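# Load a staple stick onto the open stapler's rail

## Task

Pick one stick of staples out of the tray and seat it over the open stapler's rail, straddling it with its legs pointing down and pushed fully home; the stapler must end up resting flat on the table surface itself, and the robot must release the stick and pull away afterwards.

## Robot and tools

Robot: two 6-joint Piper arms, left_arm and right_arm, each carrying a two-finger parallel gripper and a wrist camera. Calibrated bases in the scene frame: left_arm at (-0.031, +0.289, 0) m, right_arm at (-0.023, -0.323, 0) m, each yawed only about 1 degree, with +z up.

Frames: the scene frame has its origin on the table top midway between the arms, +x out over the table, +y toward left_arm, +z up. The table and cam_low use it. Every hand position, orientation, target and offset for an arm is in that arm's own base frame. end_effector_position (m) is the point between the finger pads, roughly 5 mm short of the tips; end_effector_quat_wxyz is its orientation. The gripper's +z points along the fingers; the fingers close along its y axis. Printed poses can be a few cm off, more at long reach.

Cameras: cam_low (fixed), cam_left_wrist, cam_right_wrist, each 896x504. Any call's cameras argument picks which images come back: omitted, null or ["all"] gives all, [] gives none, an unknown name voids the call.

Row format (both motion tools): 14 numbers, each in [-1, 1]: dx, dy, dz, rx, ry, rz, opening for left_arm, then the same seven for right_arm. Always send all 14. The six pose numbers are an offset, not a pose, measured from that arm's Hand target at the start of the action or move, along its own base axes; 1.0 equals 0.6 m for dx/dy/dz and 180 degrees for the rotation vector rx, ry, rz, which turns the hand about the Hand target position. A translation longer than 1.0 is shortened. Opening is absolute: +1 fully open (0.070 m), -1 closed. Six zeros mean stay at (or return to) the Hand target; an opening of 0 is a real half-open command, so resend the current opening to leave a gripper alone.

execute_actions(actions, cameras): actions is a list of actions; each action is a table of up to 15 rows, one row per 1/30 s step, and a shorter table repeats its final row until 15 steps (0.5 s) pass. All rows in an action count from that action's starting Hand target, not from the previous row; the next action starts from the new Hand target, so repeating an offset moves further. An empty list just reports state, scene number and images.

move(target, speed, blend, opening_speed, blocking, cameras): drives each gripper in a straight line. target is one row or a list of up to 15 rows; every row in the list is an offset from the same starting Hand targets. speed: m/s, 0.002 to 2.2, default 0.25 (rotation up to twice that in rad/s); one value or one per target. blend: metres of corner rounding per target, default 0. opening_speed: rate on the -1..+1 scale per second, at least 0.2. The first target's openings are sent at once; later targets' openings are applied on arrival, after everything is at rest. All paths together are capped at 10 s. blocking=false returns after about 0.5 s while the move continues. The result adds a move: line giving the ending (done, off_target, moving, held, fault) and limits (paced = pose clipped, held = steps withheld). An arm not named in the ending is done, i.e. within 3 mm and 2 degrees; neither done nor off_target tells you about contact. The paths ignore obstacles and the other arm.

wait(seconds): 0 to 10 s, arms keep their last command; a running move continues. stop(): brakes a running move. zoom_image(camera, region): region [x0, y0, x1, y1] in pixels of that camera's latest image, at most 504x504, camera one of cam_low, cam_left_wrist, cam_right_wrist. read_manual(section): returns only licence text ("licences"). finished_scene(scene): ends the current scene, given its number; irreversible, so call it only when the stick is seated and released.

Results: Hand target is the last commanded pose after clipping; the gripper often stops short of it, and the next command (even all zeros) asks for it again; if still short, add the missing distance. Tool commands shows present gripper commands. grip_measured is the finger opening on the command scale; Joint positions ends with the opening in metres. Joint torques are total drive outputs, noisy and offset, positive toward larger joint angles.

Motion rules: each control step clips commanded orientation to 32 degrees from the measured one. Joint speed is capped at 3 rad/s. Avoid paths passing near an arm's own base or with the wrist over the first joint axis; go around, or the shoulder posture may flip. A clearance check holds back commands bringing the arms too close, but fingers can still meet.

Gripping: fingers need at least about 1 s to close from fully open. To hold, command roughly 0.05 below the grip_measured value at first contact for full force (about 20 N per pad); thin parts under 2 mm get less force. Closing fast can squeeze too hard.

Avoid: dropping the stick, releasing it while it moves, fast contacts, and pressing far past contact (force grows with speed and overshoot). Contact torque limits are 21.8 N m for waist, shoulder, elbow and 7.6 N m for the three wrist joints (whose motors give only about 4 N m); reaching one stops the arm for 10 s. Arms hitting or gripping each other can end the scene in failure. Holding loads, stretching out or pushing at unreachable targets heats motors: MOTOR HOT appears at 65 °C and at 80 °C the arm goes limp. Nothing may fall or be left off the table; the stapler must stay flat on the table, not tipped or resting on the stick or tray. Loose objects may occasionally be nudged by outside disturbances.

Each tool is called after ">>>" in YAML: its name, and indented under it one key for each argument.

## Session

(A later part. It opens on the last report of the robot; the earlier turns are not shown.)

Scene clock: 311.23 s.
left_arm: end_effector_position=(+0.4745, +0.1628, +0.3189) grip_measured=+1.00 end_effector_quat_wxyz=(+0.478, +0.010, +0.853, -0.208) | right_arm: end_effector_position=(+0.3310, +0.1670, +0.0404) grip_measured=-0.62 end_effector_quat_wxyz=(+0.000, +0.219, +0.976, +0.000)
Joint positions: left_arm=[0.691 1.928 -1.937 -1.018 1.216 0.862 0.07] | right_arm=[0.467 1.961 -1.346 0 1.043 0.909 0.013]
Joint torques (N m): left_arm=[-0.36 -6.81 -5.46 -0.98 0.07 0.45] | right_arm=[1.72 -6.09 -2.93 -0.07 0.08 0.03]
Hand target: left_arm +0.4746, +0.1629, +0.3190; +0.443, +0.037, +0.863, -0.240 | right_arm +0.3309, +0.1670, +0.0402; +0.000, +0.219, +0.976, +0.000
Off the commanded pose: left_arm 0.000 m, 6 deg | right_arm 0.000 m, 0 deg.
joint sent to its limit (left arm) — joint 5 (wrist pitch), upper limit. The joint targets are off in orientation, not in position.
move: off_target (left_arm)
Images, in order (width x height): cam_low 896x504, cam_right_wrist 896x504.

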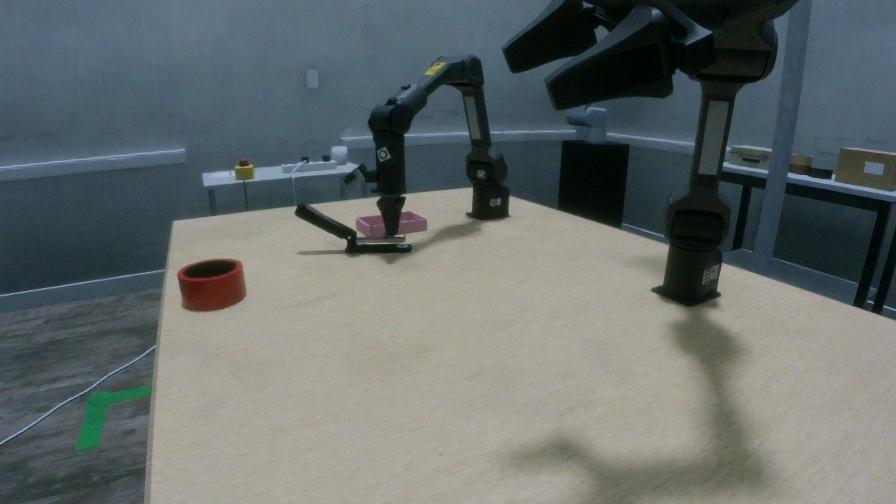

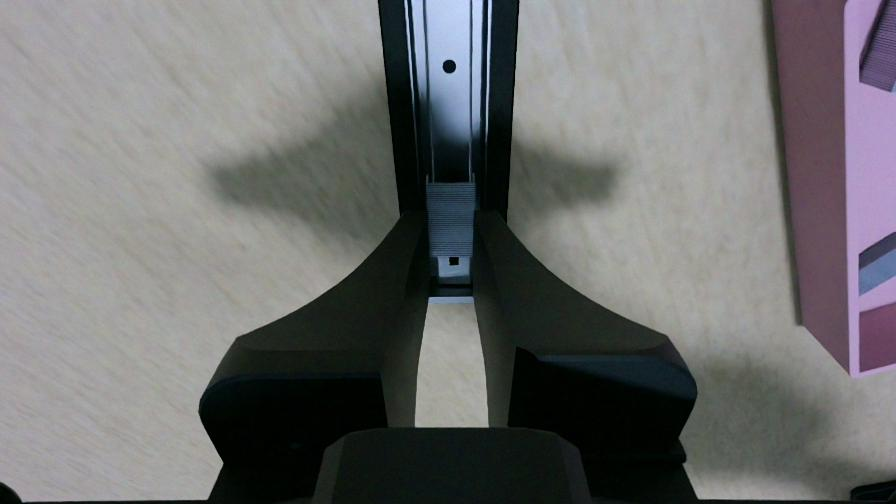

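>>> move:
  target: [0,0,0,0,0,0,1,0,0,-0.01,0,0,0,-0.68]
  speed: 0.02
  cameras: ["cam_right_wrist","cam_low"]

>>> zoom_image:
  camera: "cam_right_wrist"
  region: [390, 140, 510, 280]

>>> zoom_image:
  camera: "cam_low"
  region: [345, 190, 425, 260]

Scene clock: 325.40 s.
left_arm: end_effector_position=(+0.4745, +0.1628, +0.3189) grip_measured=+1.00 end_effector_quat_wxyz=(+0.478, +0.010, +0.853, -0.208) | right_arm: end_effector_position=(+0.3317, +0.1674, +0.0355) grip_measured=-0.62 end_effector_quat_wxyz=(+0.002, +0.219, +0.976, +0.001)
Joint positions: left_arm=[0.691 1.928 -1.937 -1.018 1.216 0.862 0.07] | right_arm=[0.467 1.968 -1.336 0 1.022 0.909 0.013]
Joint torques (N m): left_arm=[-0.28 -7.48 -6.17 -0.94 0.05 0.21] | right_arm=[0.93 -3.08 -1.1 -0.16 -0.05 0.01]
Hand target: left_arm +0.4746, +0.1629, +0.3190; +0.443, +0.037, +0.863, -0.240 | right_arm +0.3309, +0.1670, +0.0342; +0.000, +0.219, +0.976, +0.000
Off the commanded pose: left_arm 0.000 m, 6 deg | right_arm 0.002 m, 0 deg.
joint sent to its limit (left arm) — joint 5 (wrist pitch), upper limit. The joint targets are off in orientation, not in position.
move: off_target (left_arm)
Images, in order (width x height): cam_low 896x504, cam_right_wrist 896x504.

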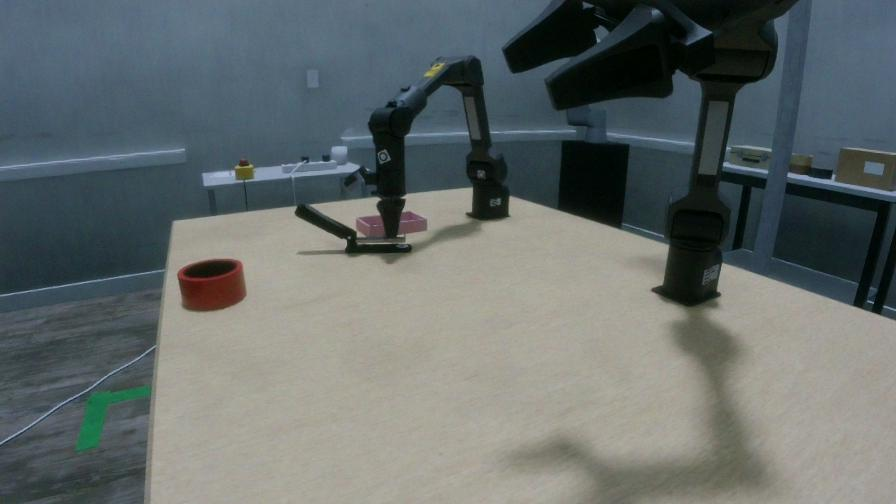

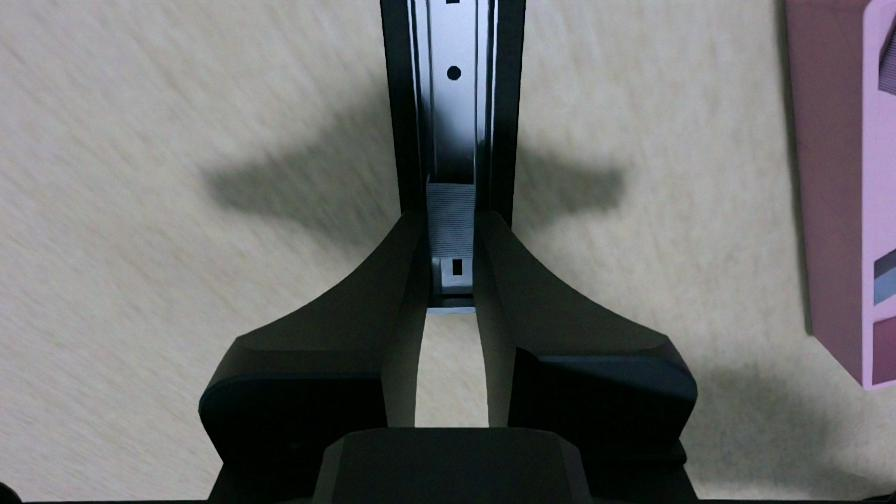

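Scaled by 3.600.

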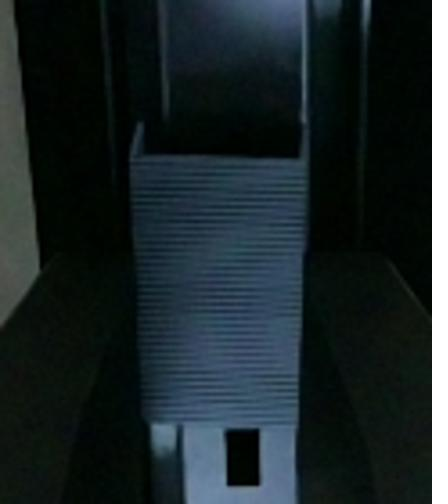

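Scaled by 6.300.

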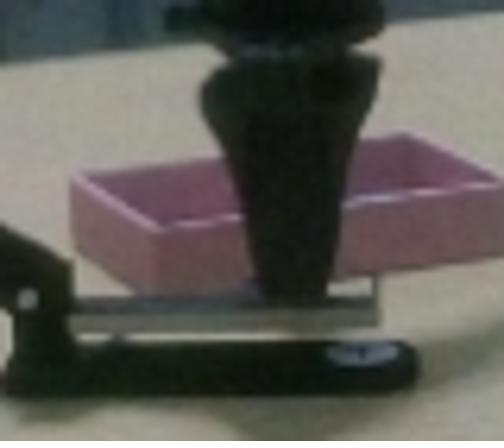

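>>> move:
  target: [0,0,0,0,0,0,1,-0.0004,-0.0009,0.008,0,0,0,-0.68]
  speed: 0.03
  cameras: ["cam_right_wrist"]

>>> zoom_image:
  camera: "cam_right_wrist"
  region: [390, 100, 510, 280]

Scene clock: 341.07 s.
left_arm: end_effector_position=(+0.4745, +0.1628, +0.3189) grip_measured=+1.00 end_effector_quat_wxyz=(+0.478, +0.010, +0.853, -0.208) | right_arm: end_effector_position=(+0.3306, +0.1668, +0.0390) grip_measured=-0.62 end_effector_quat_wxyz=(+0.000, +0.219, +0.976, +0.000)
Joint positions: left_arm=[0.691 1.928 -1.937 -1.018 1.216 0.862 0.07] | right_arm=[0.467 1.962 -1.341 0 1.037 0.909 0.013]
Joint torques (N m): left_arm=[-0.18 -7.49 -5.46 -0.93 0.03 0.25] | right_arm=[-0.14 -6.6 -3.91 -0.04 0.04 -0.05]
Hand target: left_arm +0.4746, +0.1629, +0.3190; +0.443, +0.037, +0.863, -0.240 | right_arm +0.3306, +0.1665, +0.0390; +0.000, +0.219, +0.976, +0.000
Off the commanded pose: left_arm 0.000 m, 6 deg | right_arm 0.000 m, 0 deg.
joint sent to its limit (left arm) — joint 5 (wrist pitch), upper limit. The joint targets are off in orientation, not in position.
move: off_target (left_arm)

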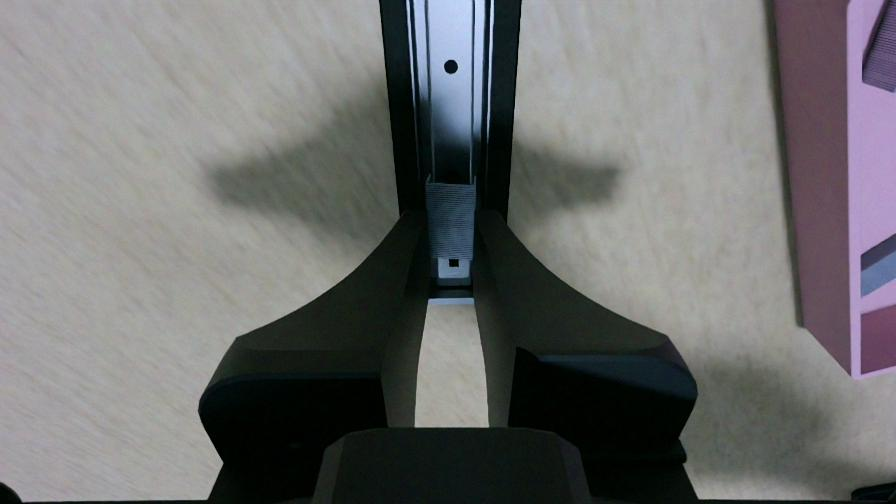

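Scaled by 2.800.

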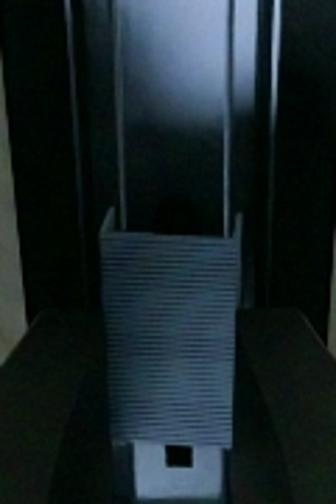

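>>> move:
  target:
    - [0,0,0,0,0,0,1,-0.0005,-0.0012,0,0,0,0,-0.68]
    - [0,0,0,0,0,0,1,-0.0005,-0.0012,-0.009,0,0,0,-0.68]
  speed: 0.02
  cameras: ["cam_right_wrist","cam_low"]

>>> zoom_image:
  camera: "cam_right_wrist"
  region: [390, 100, 510, 280]

>>> zoom_image:
  camera: "cam_low"
  region: [345, 190, 425, 260]

Scene clock: 357.33 s.
left_arm: end_effector_position=(+0.4745, +0.1628, +0.3189) grip_measured=+1.00 end_effector_quat_wxyz=(+0.478, +0.010, +0.853, -0.208) | right_arm: end_effector_position=(+0.3309, +0.1661, +0.0341) grip_measured=-0.62 end_effector_quat_wxyz=(+0.001, +0.219, +0.976, +0.001)
Joint positions: left_arm=[0.691 1.928 -1.937 -1.018 1.216 0.862 0.07] | right_arm=[0.466 1.967 -1.329 0 1.017 0.908 0.013]
Joint torques (N m): left_arm=[0.38 -7.36 -6.26 -0.89 0.03 0.21] | right_arm=[-0.24 -5.5 -2.14 -0.13 0.34 -0.05]
Hand target: left_arm +0.4746, +0.1629, +0.3190; +0.443, +0.037, +0.863, -0.240 | right_arm +0.3303, +0.1658, +0.0336; +0.000, +0.219, +0.976, +0.000
Off the commanded pose: left_arm 0.000 m, 6 deg | right_arm 0.001 m, 0 deg.
joint sent to its limit (left arm) — joint 5 (wrist pitch), upper limit. The joint targets are off in orientation, not in position.
move: off_target (left_arm)
Images, in order (width x height): cam_low 896x504, cam_right_wrist 896x504.

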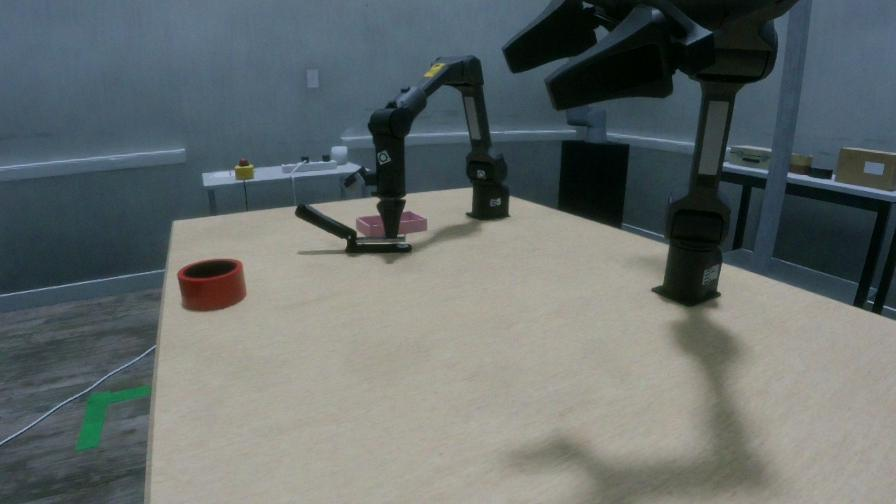

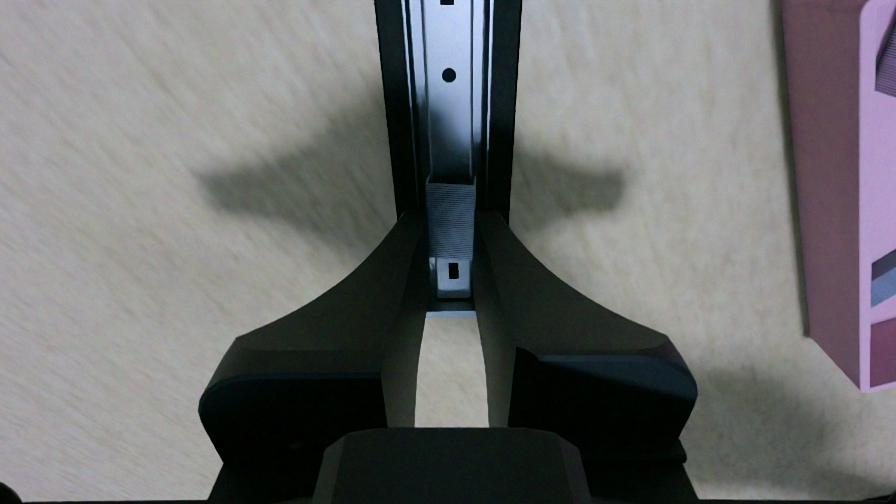

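Scaled by 2.800.

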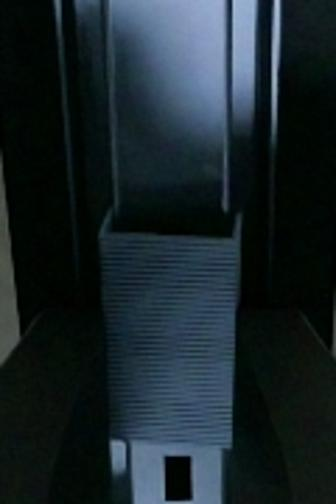

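Scaled by 6.300.

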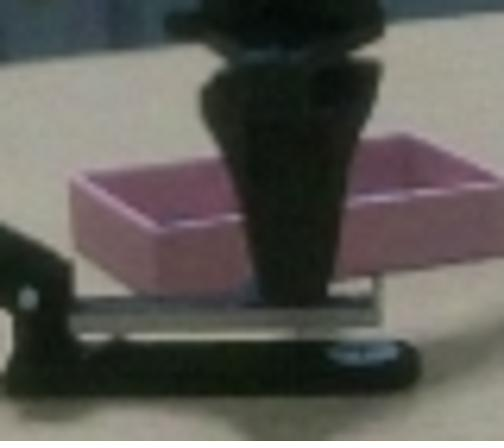

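>>> move:
  target:
    - [0,0,0,0,0,0,1,0.0003,-0.0003,0.005,0,0,0.004,-0.68]
    - [0,0,0,0,0,0,1,0.0003,-0.0005,-0.0055,0,0,0.004,-0.68]
  speed: 0.02
  cameras: ["cam_right_wrist","cam_low"]

>>> zoom_image:
  camera: "cam_right_wrist"
  region: [390, 100, 510, 280]

>>> zoom_image:
  camera: "cam_low"
  region: [345, 190, 425, 260]

Scene clock: 375.60 s.
left_arm: end_effector_position=(+0.4745, +0.1628, +0.3189) grip_measured=+1.00 end_effector_quat_wxyz=(+0.478, +0.010, +0.853, -0.208) | right_arm: end_effector_position=(+0.3316, +0.1661, +0.0333) grip_measured=-0.61 end_effector_quat_wxyz=(+0.003, +0.213, +0.977, +0.002)
Joint positions: left_arm=[0.691 1.928 -1.937 -1.018 1.216 0.862 0.07] | right_arm=[0.465 1.968 -1.325 0 1.009 0.894 0.014]
Joint torques (N m): left_arm=[0.21 -7.07 -6.08 -0.84 0.06 0.25] | right_arm=[-0.42 -0.7 -0.41 -0.19 -1 -0.09]
Hand target: left_arm +0.4746, +0.1629, +0.3190; +0.443, +0.037, +0.863, -0.240 | right_arm +0.3305, +0.1655, +0.0303; +0.000, +0.213, +0.977, +0.000
Off the commanded pose: left_arm 0.000 m, 6 deg | right_arm 0.003 m, 0 deg.
joint sent to its limit (left arm) — joint 5 (wrist pitch), upper limit. The joint targets are off in orientation, not in position.
move: off_target (left_arm)
Images, in order (width x height): cam_low 896x504, cam_right_wrist 896x504.

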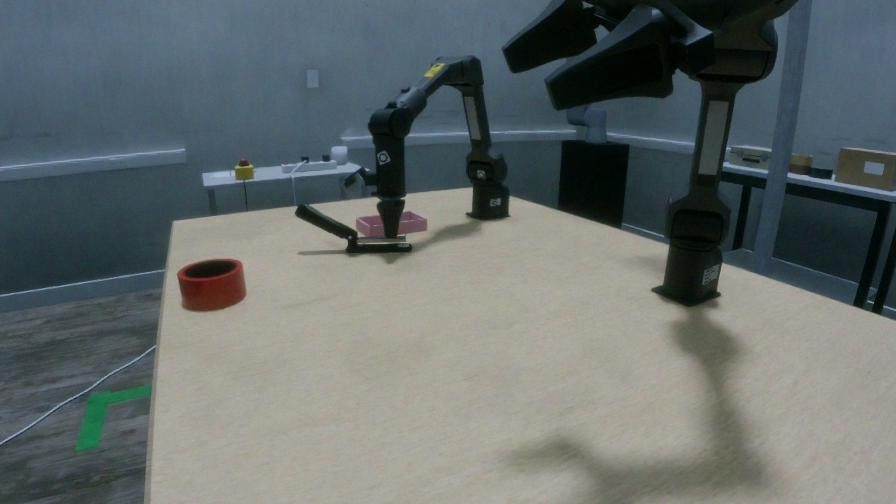

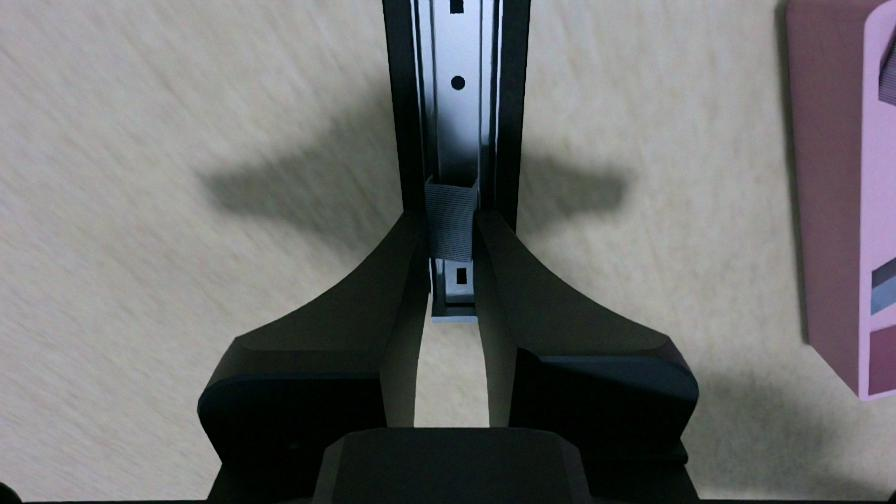

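Scaled by 2.800.

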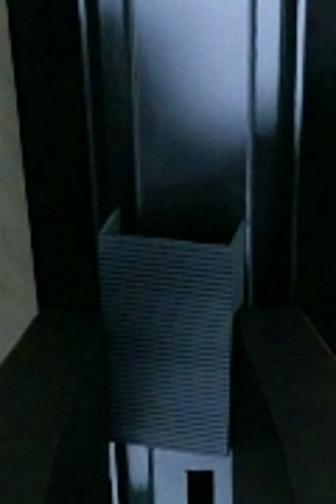

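Scaled by 6.300.

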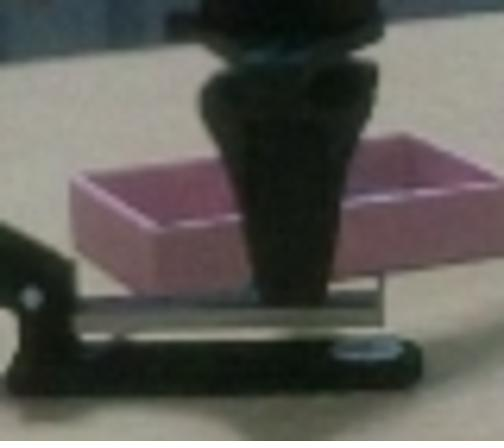

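>>> move:
  target: [0,0,0,0,0,0,1,0,0,0.0165,0,0,0,-0.68]
  speed: 0.03
  cameras: ["cam_right_wrist"]

>>> zoom_image:
  camera: "cam_right_wrist"
  region: [380, 120, 520, 320]

Scene clock: 389.73 s.
left_arm: end_effector_position=(+0.4745, +0.1628, +0.3189) grip_measured=+1.00 end_effector_quat_wxyz=(+0.478, +0.010, +0.853, -0.208) | right_arm: end_effector_position=(+0.3299, +0.1655, +0.0397) grip_measured=-0.59 end_effector_quat_wxyz=(-0.001, +0.213, +0.977, -0.001)
Joint positions: left_arm=[0.691 1.928 -1.937 -1.018 1.216 0.862 0.07] | right_arm=[0.465 1.959 -1.34 0 1.042 0.894 0.014]
Joint torques (N m): left_arm=[0.53 -6.41 -6.26 -0.9 0 0.3] | right_arm=[-0.07 -6.97 -3.96 -0.25 -0.11 -0.07]
Hand target: left_arm +0.4746, +0.1629, +0.3190; +0.443, +0.037, +0.863, -0.240 | right_arm +0.3305, +0.1655, +0.0402; +0.000, +0.213, +0.977, +0.000
Off the commanded pose: left_arm 0.000 m, 6 deg | right_arm 0.001 m, 0 deg.
joint sent to its limit (left arm) — joint 5 (wrist pitch), upper limit. The joint targets are off in orientation, not in position.
move: off_target (left_arm)

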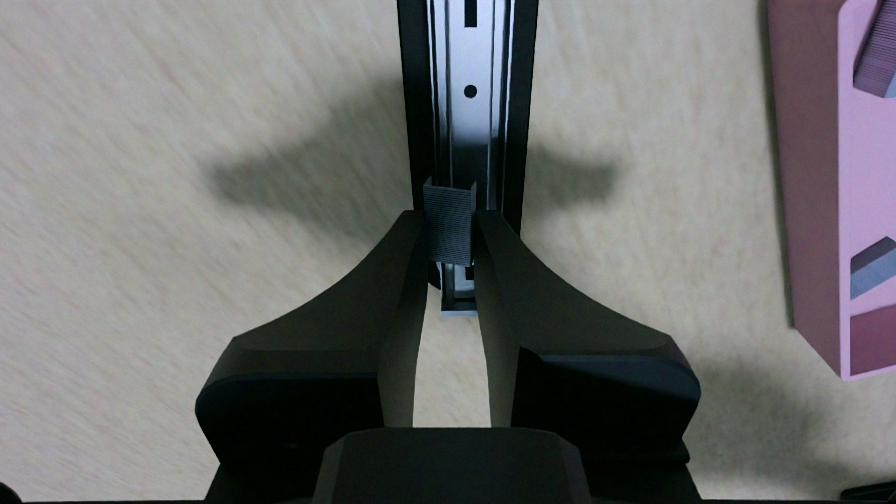

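Scaled by 2.520.

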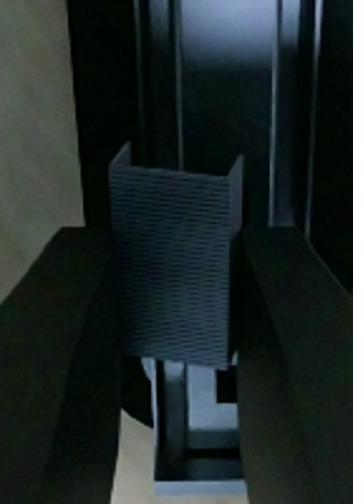

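>>> move:
  target:
    - [0,0,0,0,0,0,1,0,0,0.03,0,0,0,-0.68]
    - [0,0,0,0,0,0,1,-0.15,0.07,0.02,0,0,0,-0.68]
    - [0,0,0,0,0,0,1,-0.15,0.07,-0.0455,0,0,0,-0.68]
  speed: [0.1,0.15,0.04]
  cameras: ["cam_right_wrist","cam_low"]

>>> zoom_image:
  camera: "cam_right_wrist"
  region: [380, 120, 520, 320]

>>> zoom_image:
  camera: "cam_low"
  region: [330, 180, 450, 280]

Scene clock: 412.93 s.
left_arm: end_effector_position=(+0.4745, +0.1628, +0.3189) grip_measured=+1.00 end_effector_quat_wxyz=(+0.478, +0.010, +0.853, -0.208) | right_arm: end_effector_position=(+0.2403, +0.2076, +0.0126) grip_measured=-0.59 end_effector_quat_wxyz=(+0.000, +0.213, +0.977, +0.000)
Joint positions: left_arm=[0.691 1.928 -1.937 -1.018 1.216 0.862 0.07] | right_arm=[0.712 1.851 -1.041 0 0.849 1.142 0.014]
Joint torques (N m): left_arm=[0.19 -6.16 -5.77 -0.86 0.03 0.32] | right_arm=[-0.18 -5.33 -2.59 -0.19 0.04 -0.08]
Hand target: left_arm +0.4746, +0.1629, +0.3190; +0.443, +0.037, +0.863, -0.240 | right_arm +0.2405, +0.2075, +0.0129; +0.000, +0.213, +0.977, +0.000
Off the commanded pose: left_arm 0.000 m, 6 deg | right_arm 0.000 m, 0 deg.
joint sent to its limit (left arm) — joint 5 (wrist pitch), upper limit. The joint targets are off in orientation, not in position.
move: off_target (left_arm)
Images, in order (width x height): cam_low 896x504, cam_right_wrist 896x504.

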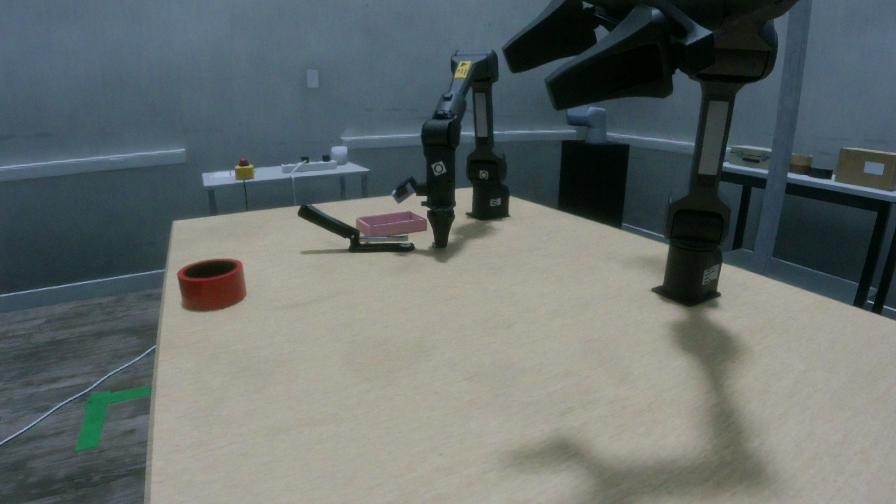

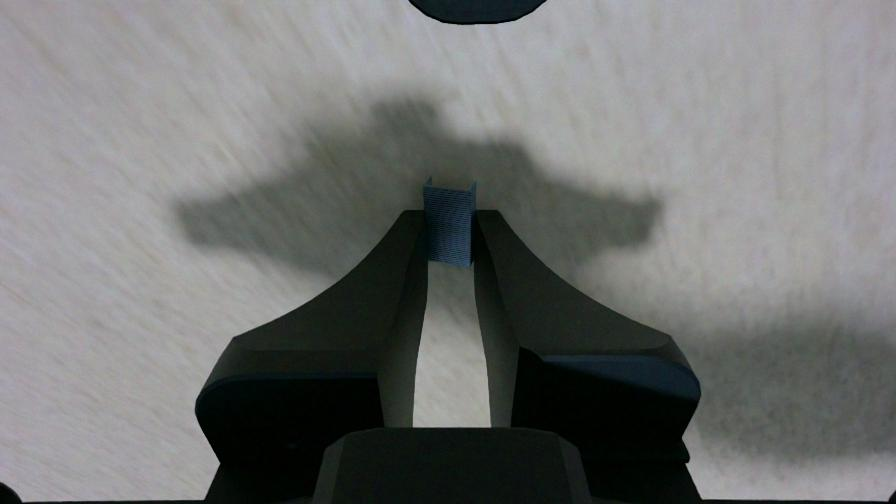

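Scaled by 2.520.

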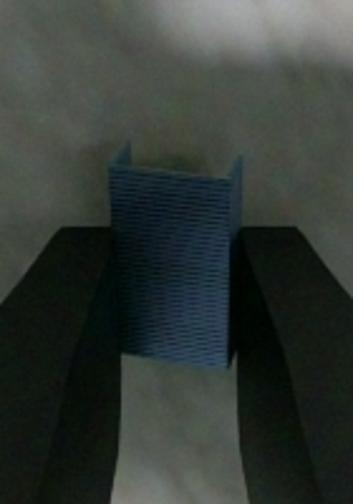

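Scaled by 4.200.

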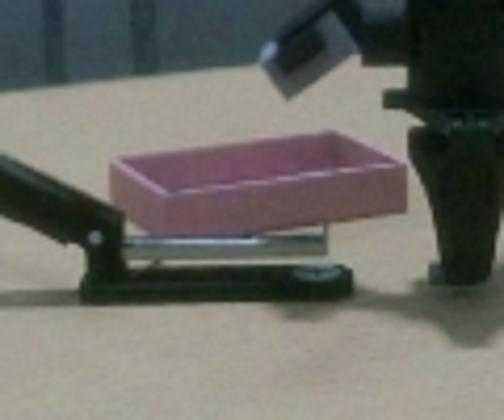

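>>> move:
  target:
    - [0,0,0,0,0,0,1,0,0,-0.002,0,0,0,-0.68]
    - [0,0,0,0,0,0,1,0,0,-0.002,0,0,0,-0.45]
    - [0,0,0,0,0,0,1,0.0105,-0.005,-0.002,0,0,0,-0.45]
  speed: 0.03
  cameras: ["cam_right_wrist","cam_low"]

>>> zoom_image:
  camera: "cam_right_wrist"
  region: [380, 120, 520, 320]

>>> zoom_image:
  camera: "cam_low"
  region: [400, 190, 480, 270]

Scene clock: 429.23 s.
left_arm: end_effector_position=(+0.4745, +0.1628, +0.3189) grip_measured=+1.00 end_effector_quat_wxyz=(+0.478, +0.010, +0.853, -0.208) | right_arm: end_effector_position=(+0.2469, +0.2045, +0.0119) grip_measured=-0.45 end_effector_quat_wxyz=(+0.000, +0.214, +0.977, +0.000)
Joint positions: left_arm=[0.691 1.928 -1.937 -1.018 1.216 0.862 0.07] | right_arm=[0.691 1.86 -1.053 0 0.85 1.122 0.019]
Joint torques (N m): left_arm=[-0.33 -6.08 -6.38 -0.85 0.05 0.4] | right_arm=[0.18 -4.74 -3.53 -0.07 0.09 -0.03]
Hand target: left_arm +0.4746, +0.1629, +0.3190; +0.443, +0.037, +0.863, -0.240 | right_arm +0.2468, +0.2045, +0.0117; +0.000, +0.213, +0.977, +0.000
Off the commanded pose: left_arm 0.000 m, 6 deg | right_arm 0.000 m, 0 deg.
joint sent to its limit (left arm) — joint 5 (wrist pitch), upper limit. The joint targets are off in orientation, not in position.
move: off_target (left_arm)
Images, in order (width x height): cam_low 896x504, cam_right_wrist 896x504.

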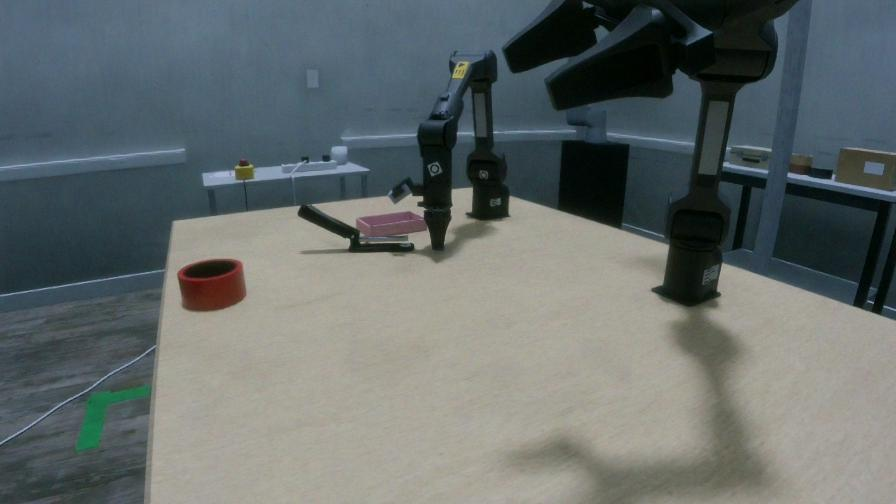

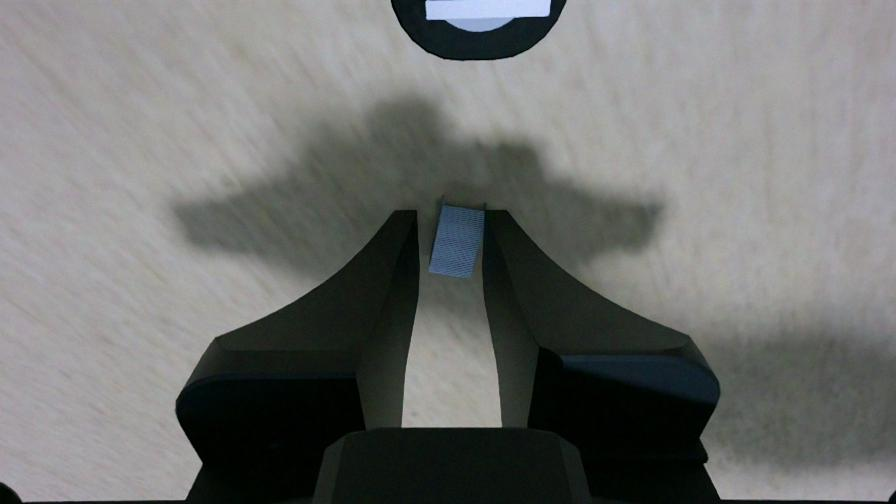

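Scaled by 2.520.

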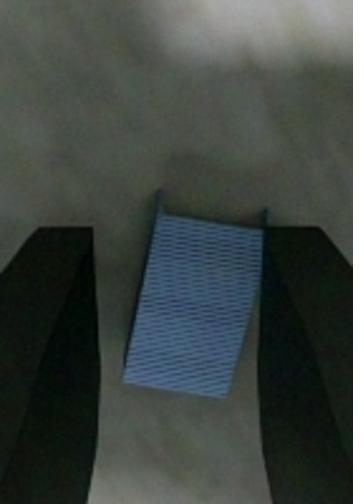

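Scaled by 6.300.

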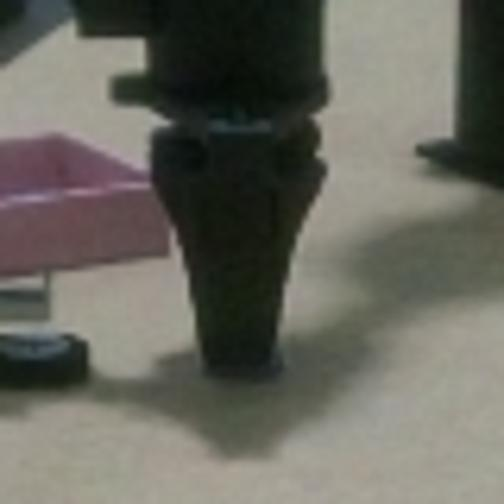

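>>> move:
  target:
    - [0,0,0,0,0,0,1,0.001,-0.0005,0.006,0,0,0,-0.45]
    - [0,0,0,0,0,0,1,0.001,-0.0005,0.006,0,0,0,-0.69]
  speed: 0.03
  opening_speed: 0.3
  cameras: ["cam_right_wrist","cam_low"]

>>> zoom_image:
  camera: "cam_right_wrist"
  region: [380, 120, 520, 320]

>>> zoom_image:
  camera: "cam_low"
  region: [400, 190, 480, 270]

Scene clock: 444.33 s.
left_arm: end_effector_position=(+0.4745, +0.1628, +0.3189) grip_measured=+1.00 end_effector_quat_wxyz=(+0.478, +0.010, +0.853, -0.208) | right_arm: end_effector_position=(+0.2471, +0.2043, +0.0151) grip_measured=-0.69 end_effector_quat_wxyz=(+0.000, +0.213, +0.977, +0.000)
Joint positions: left_arm=[0.691 1.928 -1.937 -1.018 1.216 0.862 0.07] | right_arm=[0.691 1.855 -1.059 0 0.864 1.12 0.011]
Joint torques (N m): left_arm=[-0.17 -5.45 -5.68 -0.82 0.03 0.41] | right_arm=[-0.27 -5.94 -3.45 0.01 0 -0.08]
Hand target: left_arm +0.4746, +0.1629, +0.3190; +0.443, +0.037, +0.863, -0.240 | right_arm +0.2474, +0.2041, +0.0153; +0.000, +0.213, +0.977, +0.000
Off the commanded pose: left_arm 0.000 m, 6 deg | right_arm 0.000 m, 0 deg.
joint sent to its limit (left arm) — joint 5 (wrist pitch), upper limit. The joint targets are off in orientation, not in position.
move: off_target (left_arm)
Images, in order (width x height): cam_low 896x504, cam_right_wrist 896x504.

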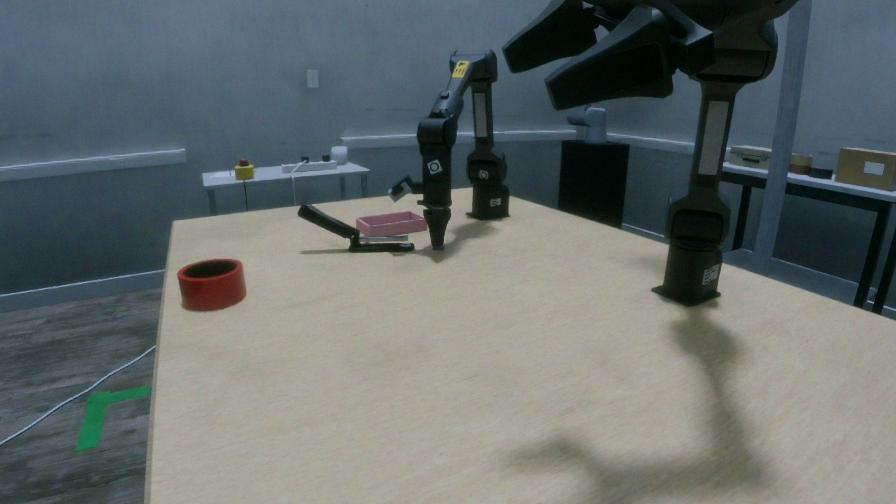

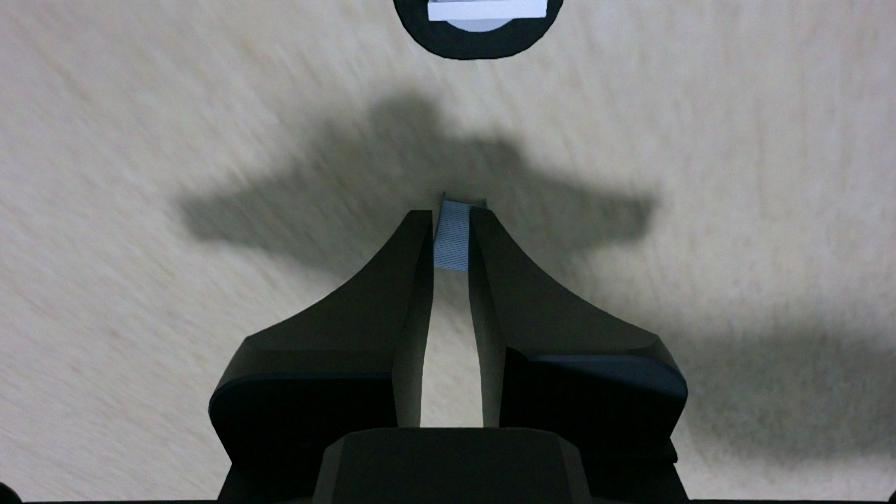

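Scaled by 2.520.

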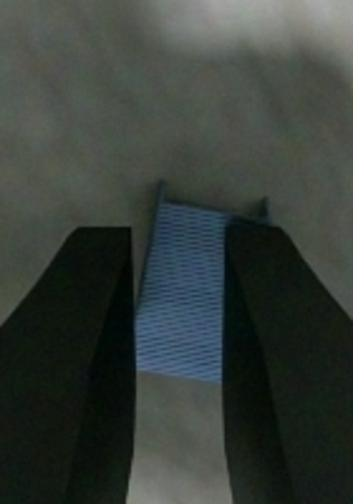

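Scaled by 6.300.

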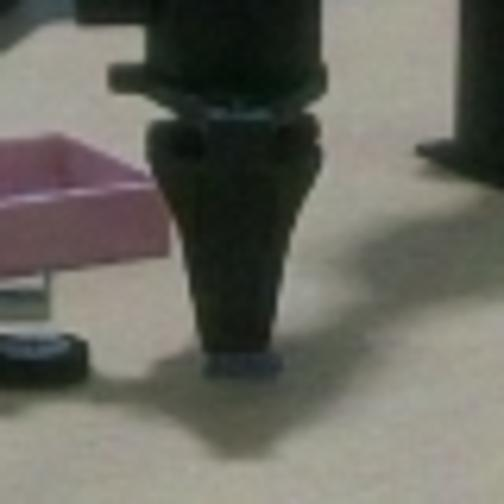

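>>> move:
  target:
    - [0,0,0,0,0,0,1,0,0,0.003,0,0,0,-0.4]
    - [0,0,0,0,0,0,1,0.0012,-0.0008,0.003,0,0,0,-0.4]
    - [0,0,0,0,0,0,1,0.0012,-0.0008,-0.0032,0,0,0,-0.4]
    - [0,0,0,0,0,0,1,0.0012,-0.0008,-0.0032,0,0,0,-0.68]
  speed: 0.03
  opening_speed: 0.3
  cameras: ["cam_right_wrist","cam_low"]

>>> zoom_image:
  camera: "cam_right_wrist"
  region: [380, 120, 520, 320]

>>> zoom_image:
  camera: "cam_low"
  region: [400, 190, 480, 270]

Scene clock: 462.17 s.
left_arm: end_effector_position=(+0.4745, +0.1628, +0.3189) grip_measured=+1.00 end_effector_quat_wxyz=(+0.478, +0.010, +0.853, -0.208) | right_arm: end_effector_position=(+0.2482, +0.2039, +0.0137) grip_measured=-0.68 end_effector_quat_wxyz=(+0.000, +0.213, +0.977, +0.000)
Joint positions: left_arm=[0.691 1.928 -1.937 -1.018 1.216 0.862 0.07] | right_arm=[0.688 1.858 -1.058 0 0.857 1.117 0.011]
Joint torques (N m): left_arm=[0.25 -5.71 -6.42 -0.8 0.03 0.36] | right_arm=[0.09 -4.72 -1.96 -0.07 0.07 -0.04]
Hand target: left_arm +0.4746, +0.1629, +0.3190; +0.443, +0.037, +0.863, -0.240 | right_arm +0.2481, +0.2037, +0.0134; +0.000, +0.213, +0.977, +0.000
Off the commanded pose: left_arm 0.000 m, 6 deg | right_arm 0.000 m, 0 deg.
joint sent to its limit (left arm) — joint 5 (wrist pitch), upper limit. The joint targets are off in orientation, not in position.
move: off_target (left_arm)
Images, in order (width x height): cam_low 896x504, cam_right_wrist 896x504.

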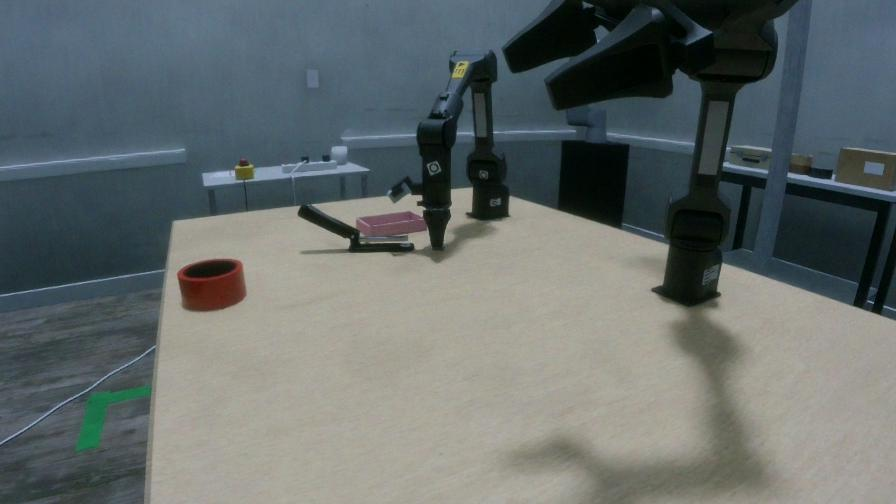

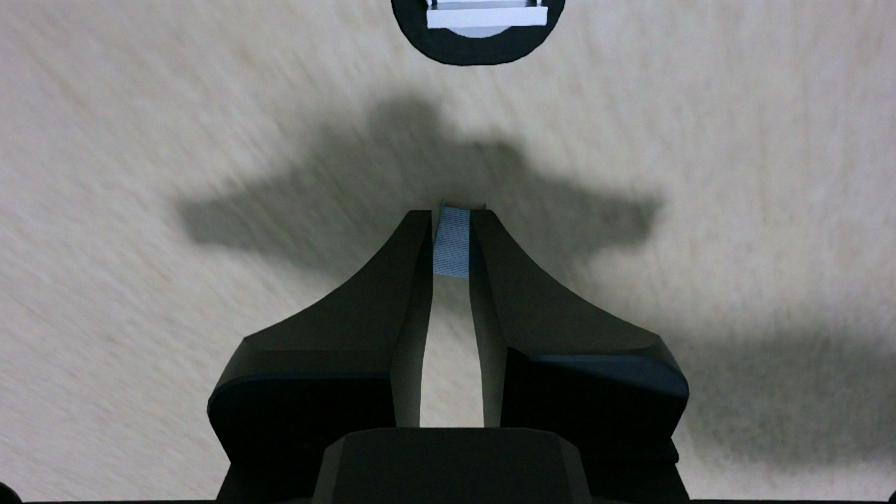

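Scaled by 2.520.

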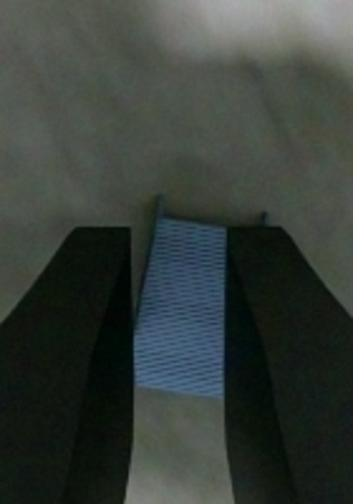

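Scaled by 6.300.

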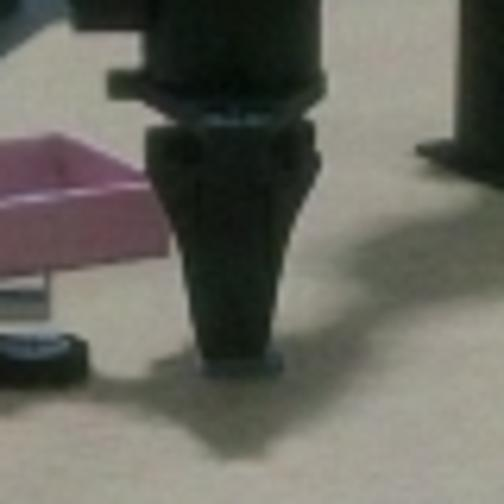

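>>> move:
  target:
    - [0,0,0,0,0,0,1,0,0,0.004,0,0,0,-0.4]
    - [0,0,0,0,0,0,1,-0.0012,-0.0022,0.004,0,0,-0.042,-0.4]
    - [0,0,0,0,0,0,1,-0.0012,-0.0022,-0.0017,0,0,-0.042,-0.4]
    - [0,0,0,0,0,0,1,-0.0012,-0.0022,-0.0017,0,0,-0.042,-0.7]
  speed: 0.03
  opening_speed: 0.3
  cameras: ["cam_right_wrist","cam_low"]

>>> zoom_image:
  camera: "cam_right_wrist"
  region: [380, 120, 520, 320]

>>> zoom_image:
  camera: "cam_low"
  region: [400, 190, 480, 270]

Scene clock: 484.40 s.
left_arm: end_effector_position=(+0.4745, +0.1628, +0.3189) grip_measured=+1.00 end_effector_quat_wxyz=(+0.478, +0.010, +0.853, -0.208) | right_arm: end_effector_position=(+0.2473, +0.2024, +0.0125) grip_measured=-0.70 end_effector_quat_wxyz=(+0.000, +0.277, +0.961, +0.000)
Joint positions: left_arm=[0.691 1.928 -1.937 -1.018 1.216 0.862 0.07] | right_arm=[0.686 1.857 -1.05 0 0.851 1.247 0.011]
Joint torques (N m): left_arm=[-0.31 -6.19 -6.58 -0.76 0.05 0.33] | right_arm=[-0.1 -4.61 -3.59 0.03 0.06 -0.06]
Hand target: left_arm +0.4746, +0.1629, +0.3190; +0.443, +0.037, +0.863, -0.240 | right_arm +0.2474, +0.2024, +0.0124; +0.000, +0.277, +0.961, +0.000
Off the commanded pose: left_arm 0.000 m, 6 deg | right_arm 0.000 m, 0 deg.
joint sent to its limit (left arm) — joint 5 (wrist pitch), upper limit. The joint targets are off in orientation, not in position.
move: off_target (left_arm)
Images, in order (width x height): cam_low 896x504, cam_right_wrist 896x504.

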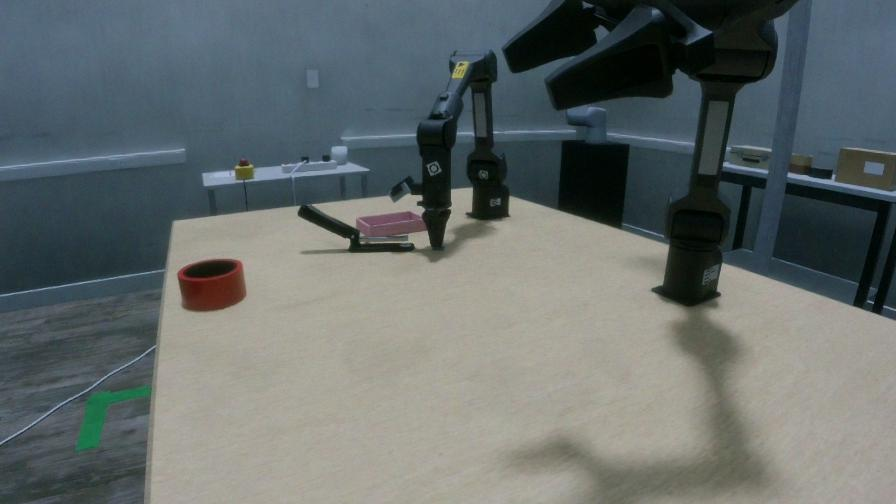

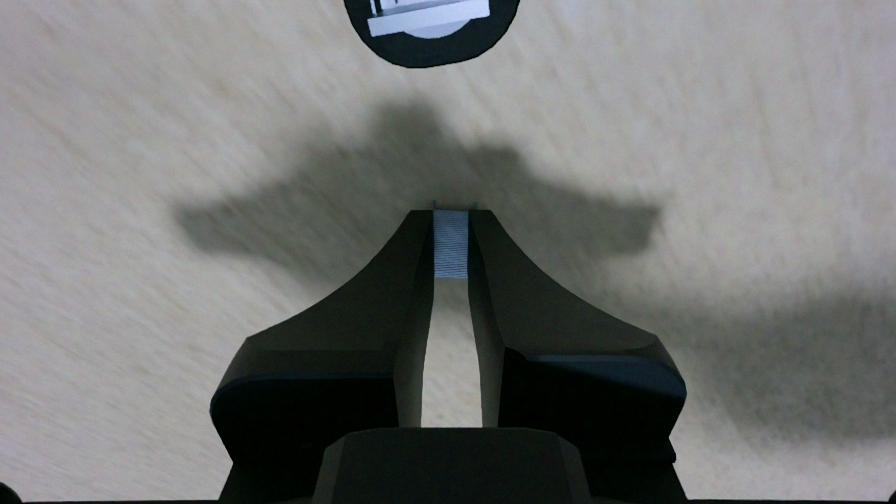

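Scaled by 2.520.

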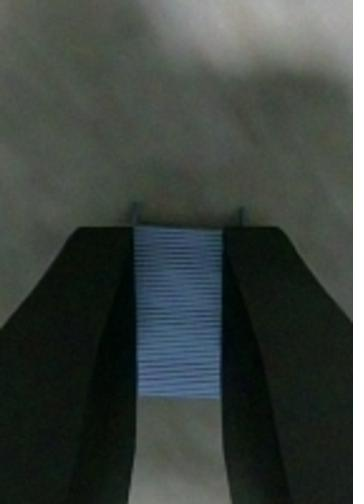

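Scaled by 6.300.

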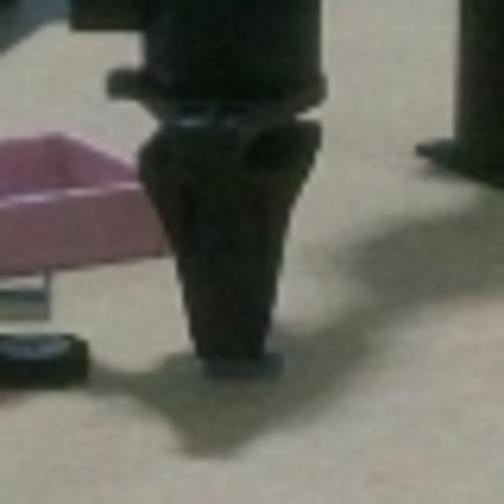

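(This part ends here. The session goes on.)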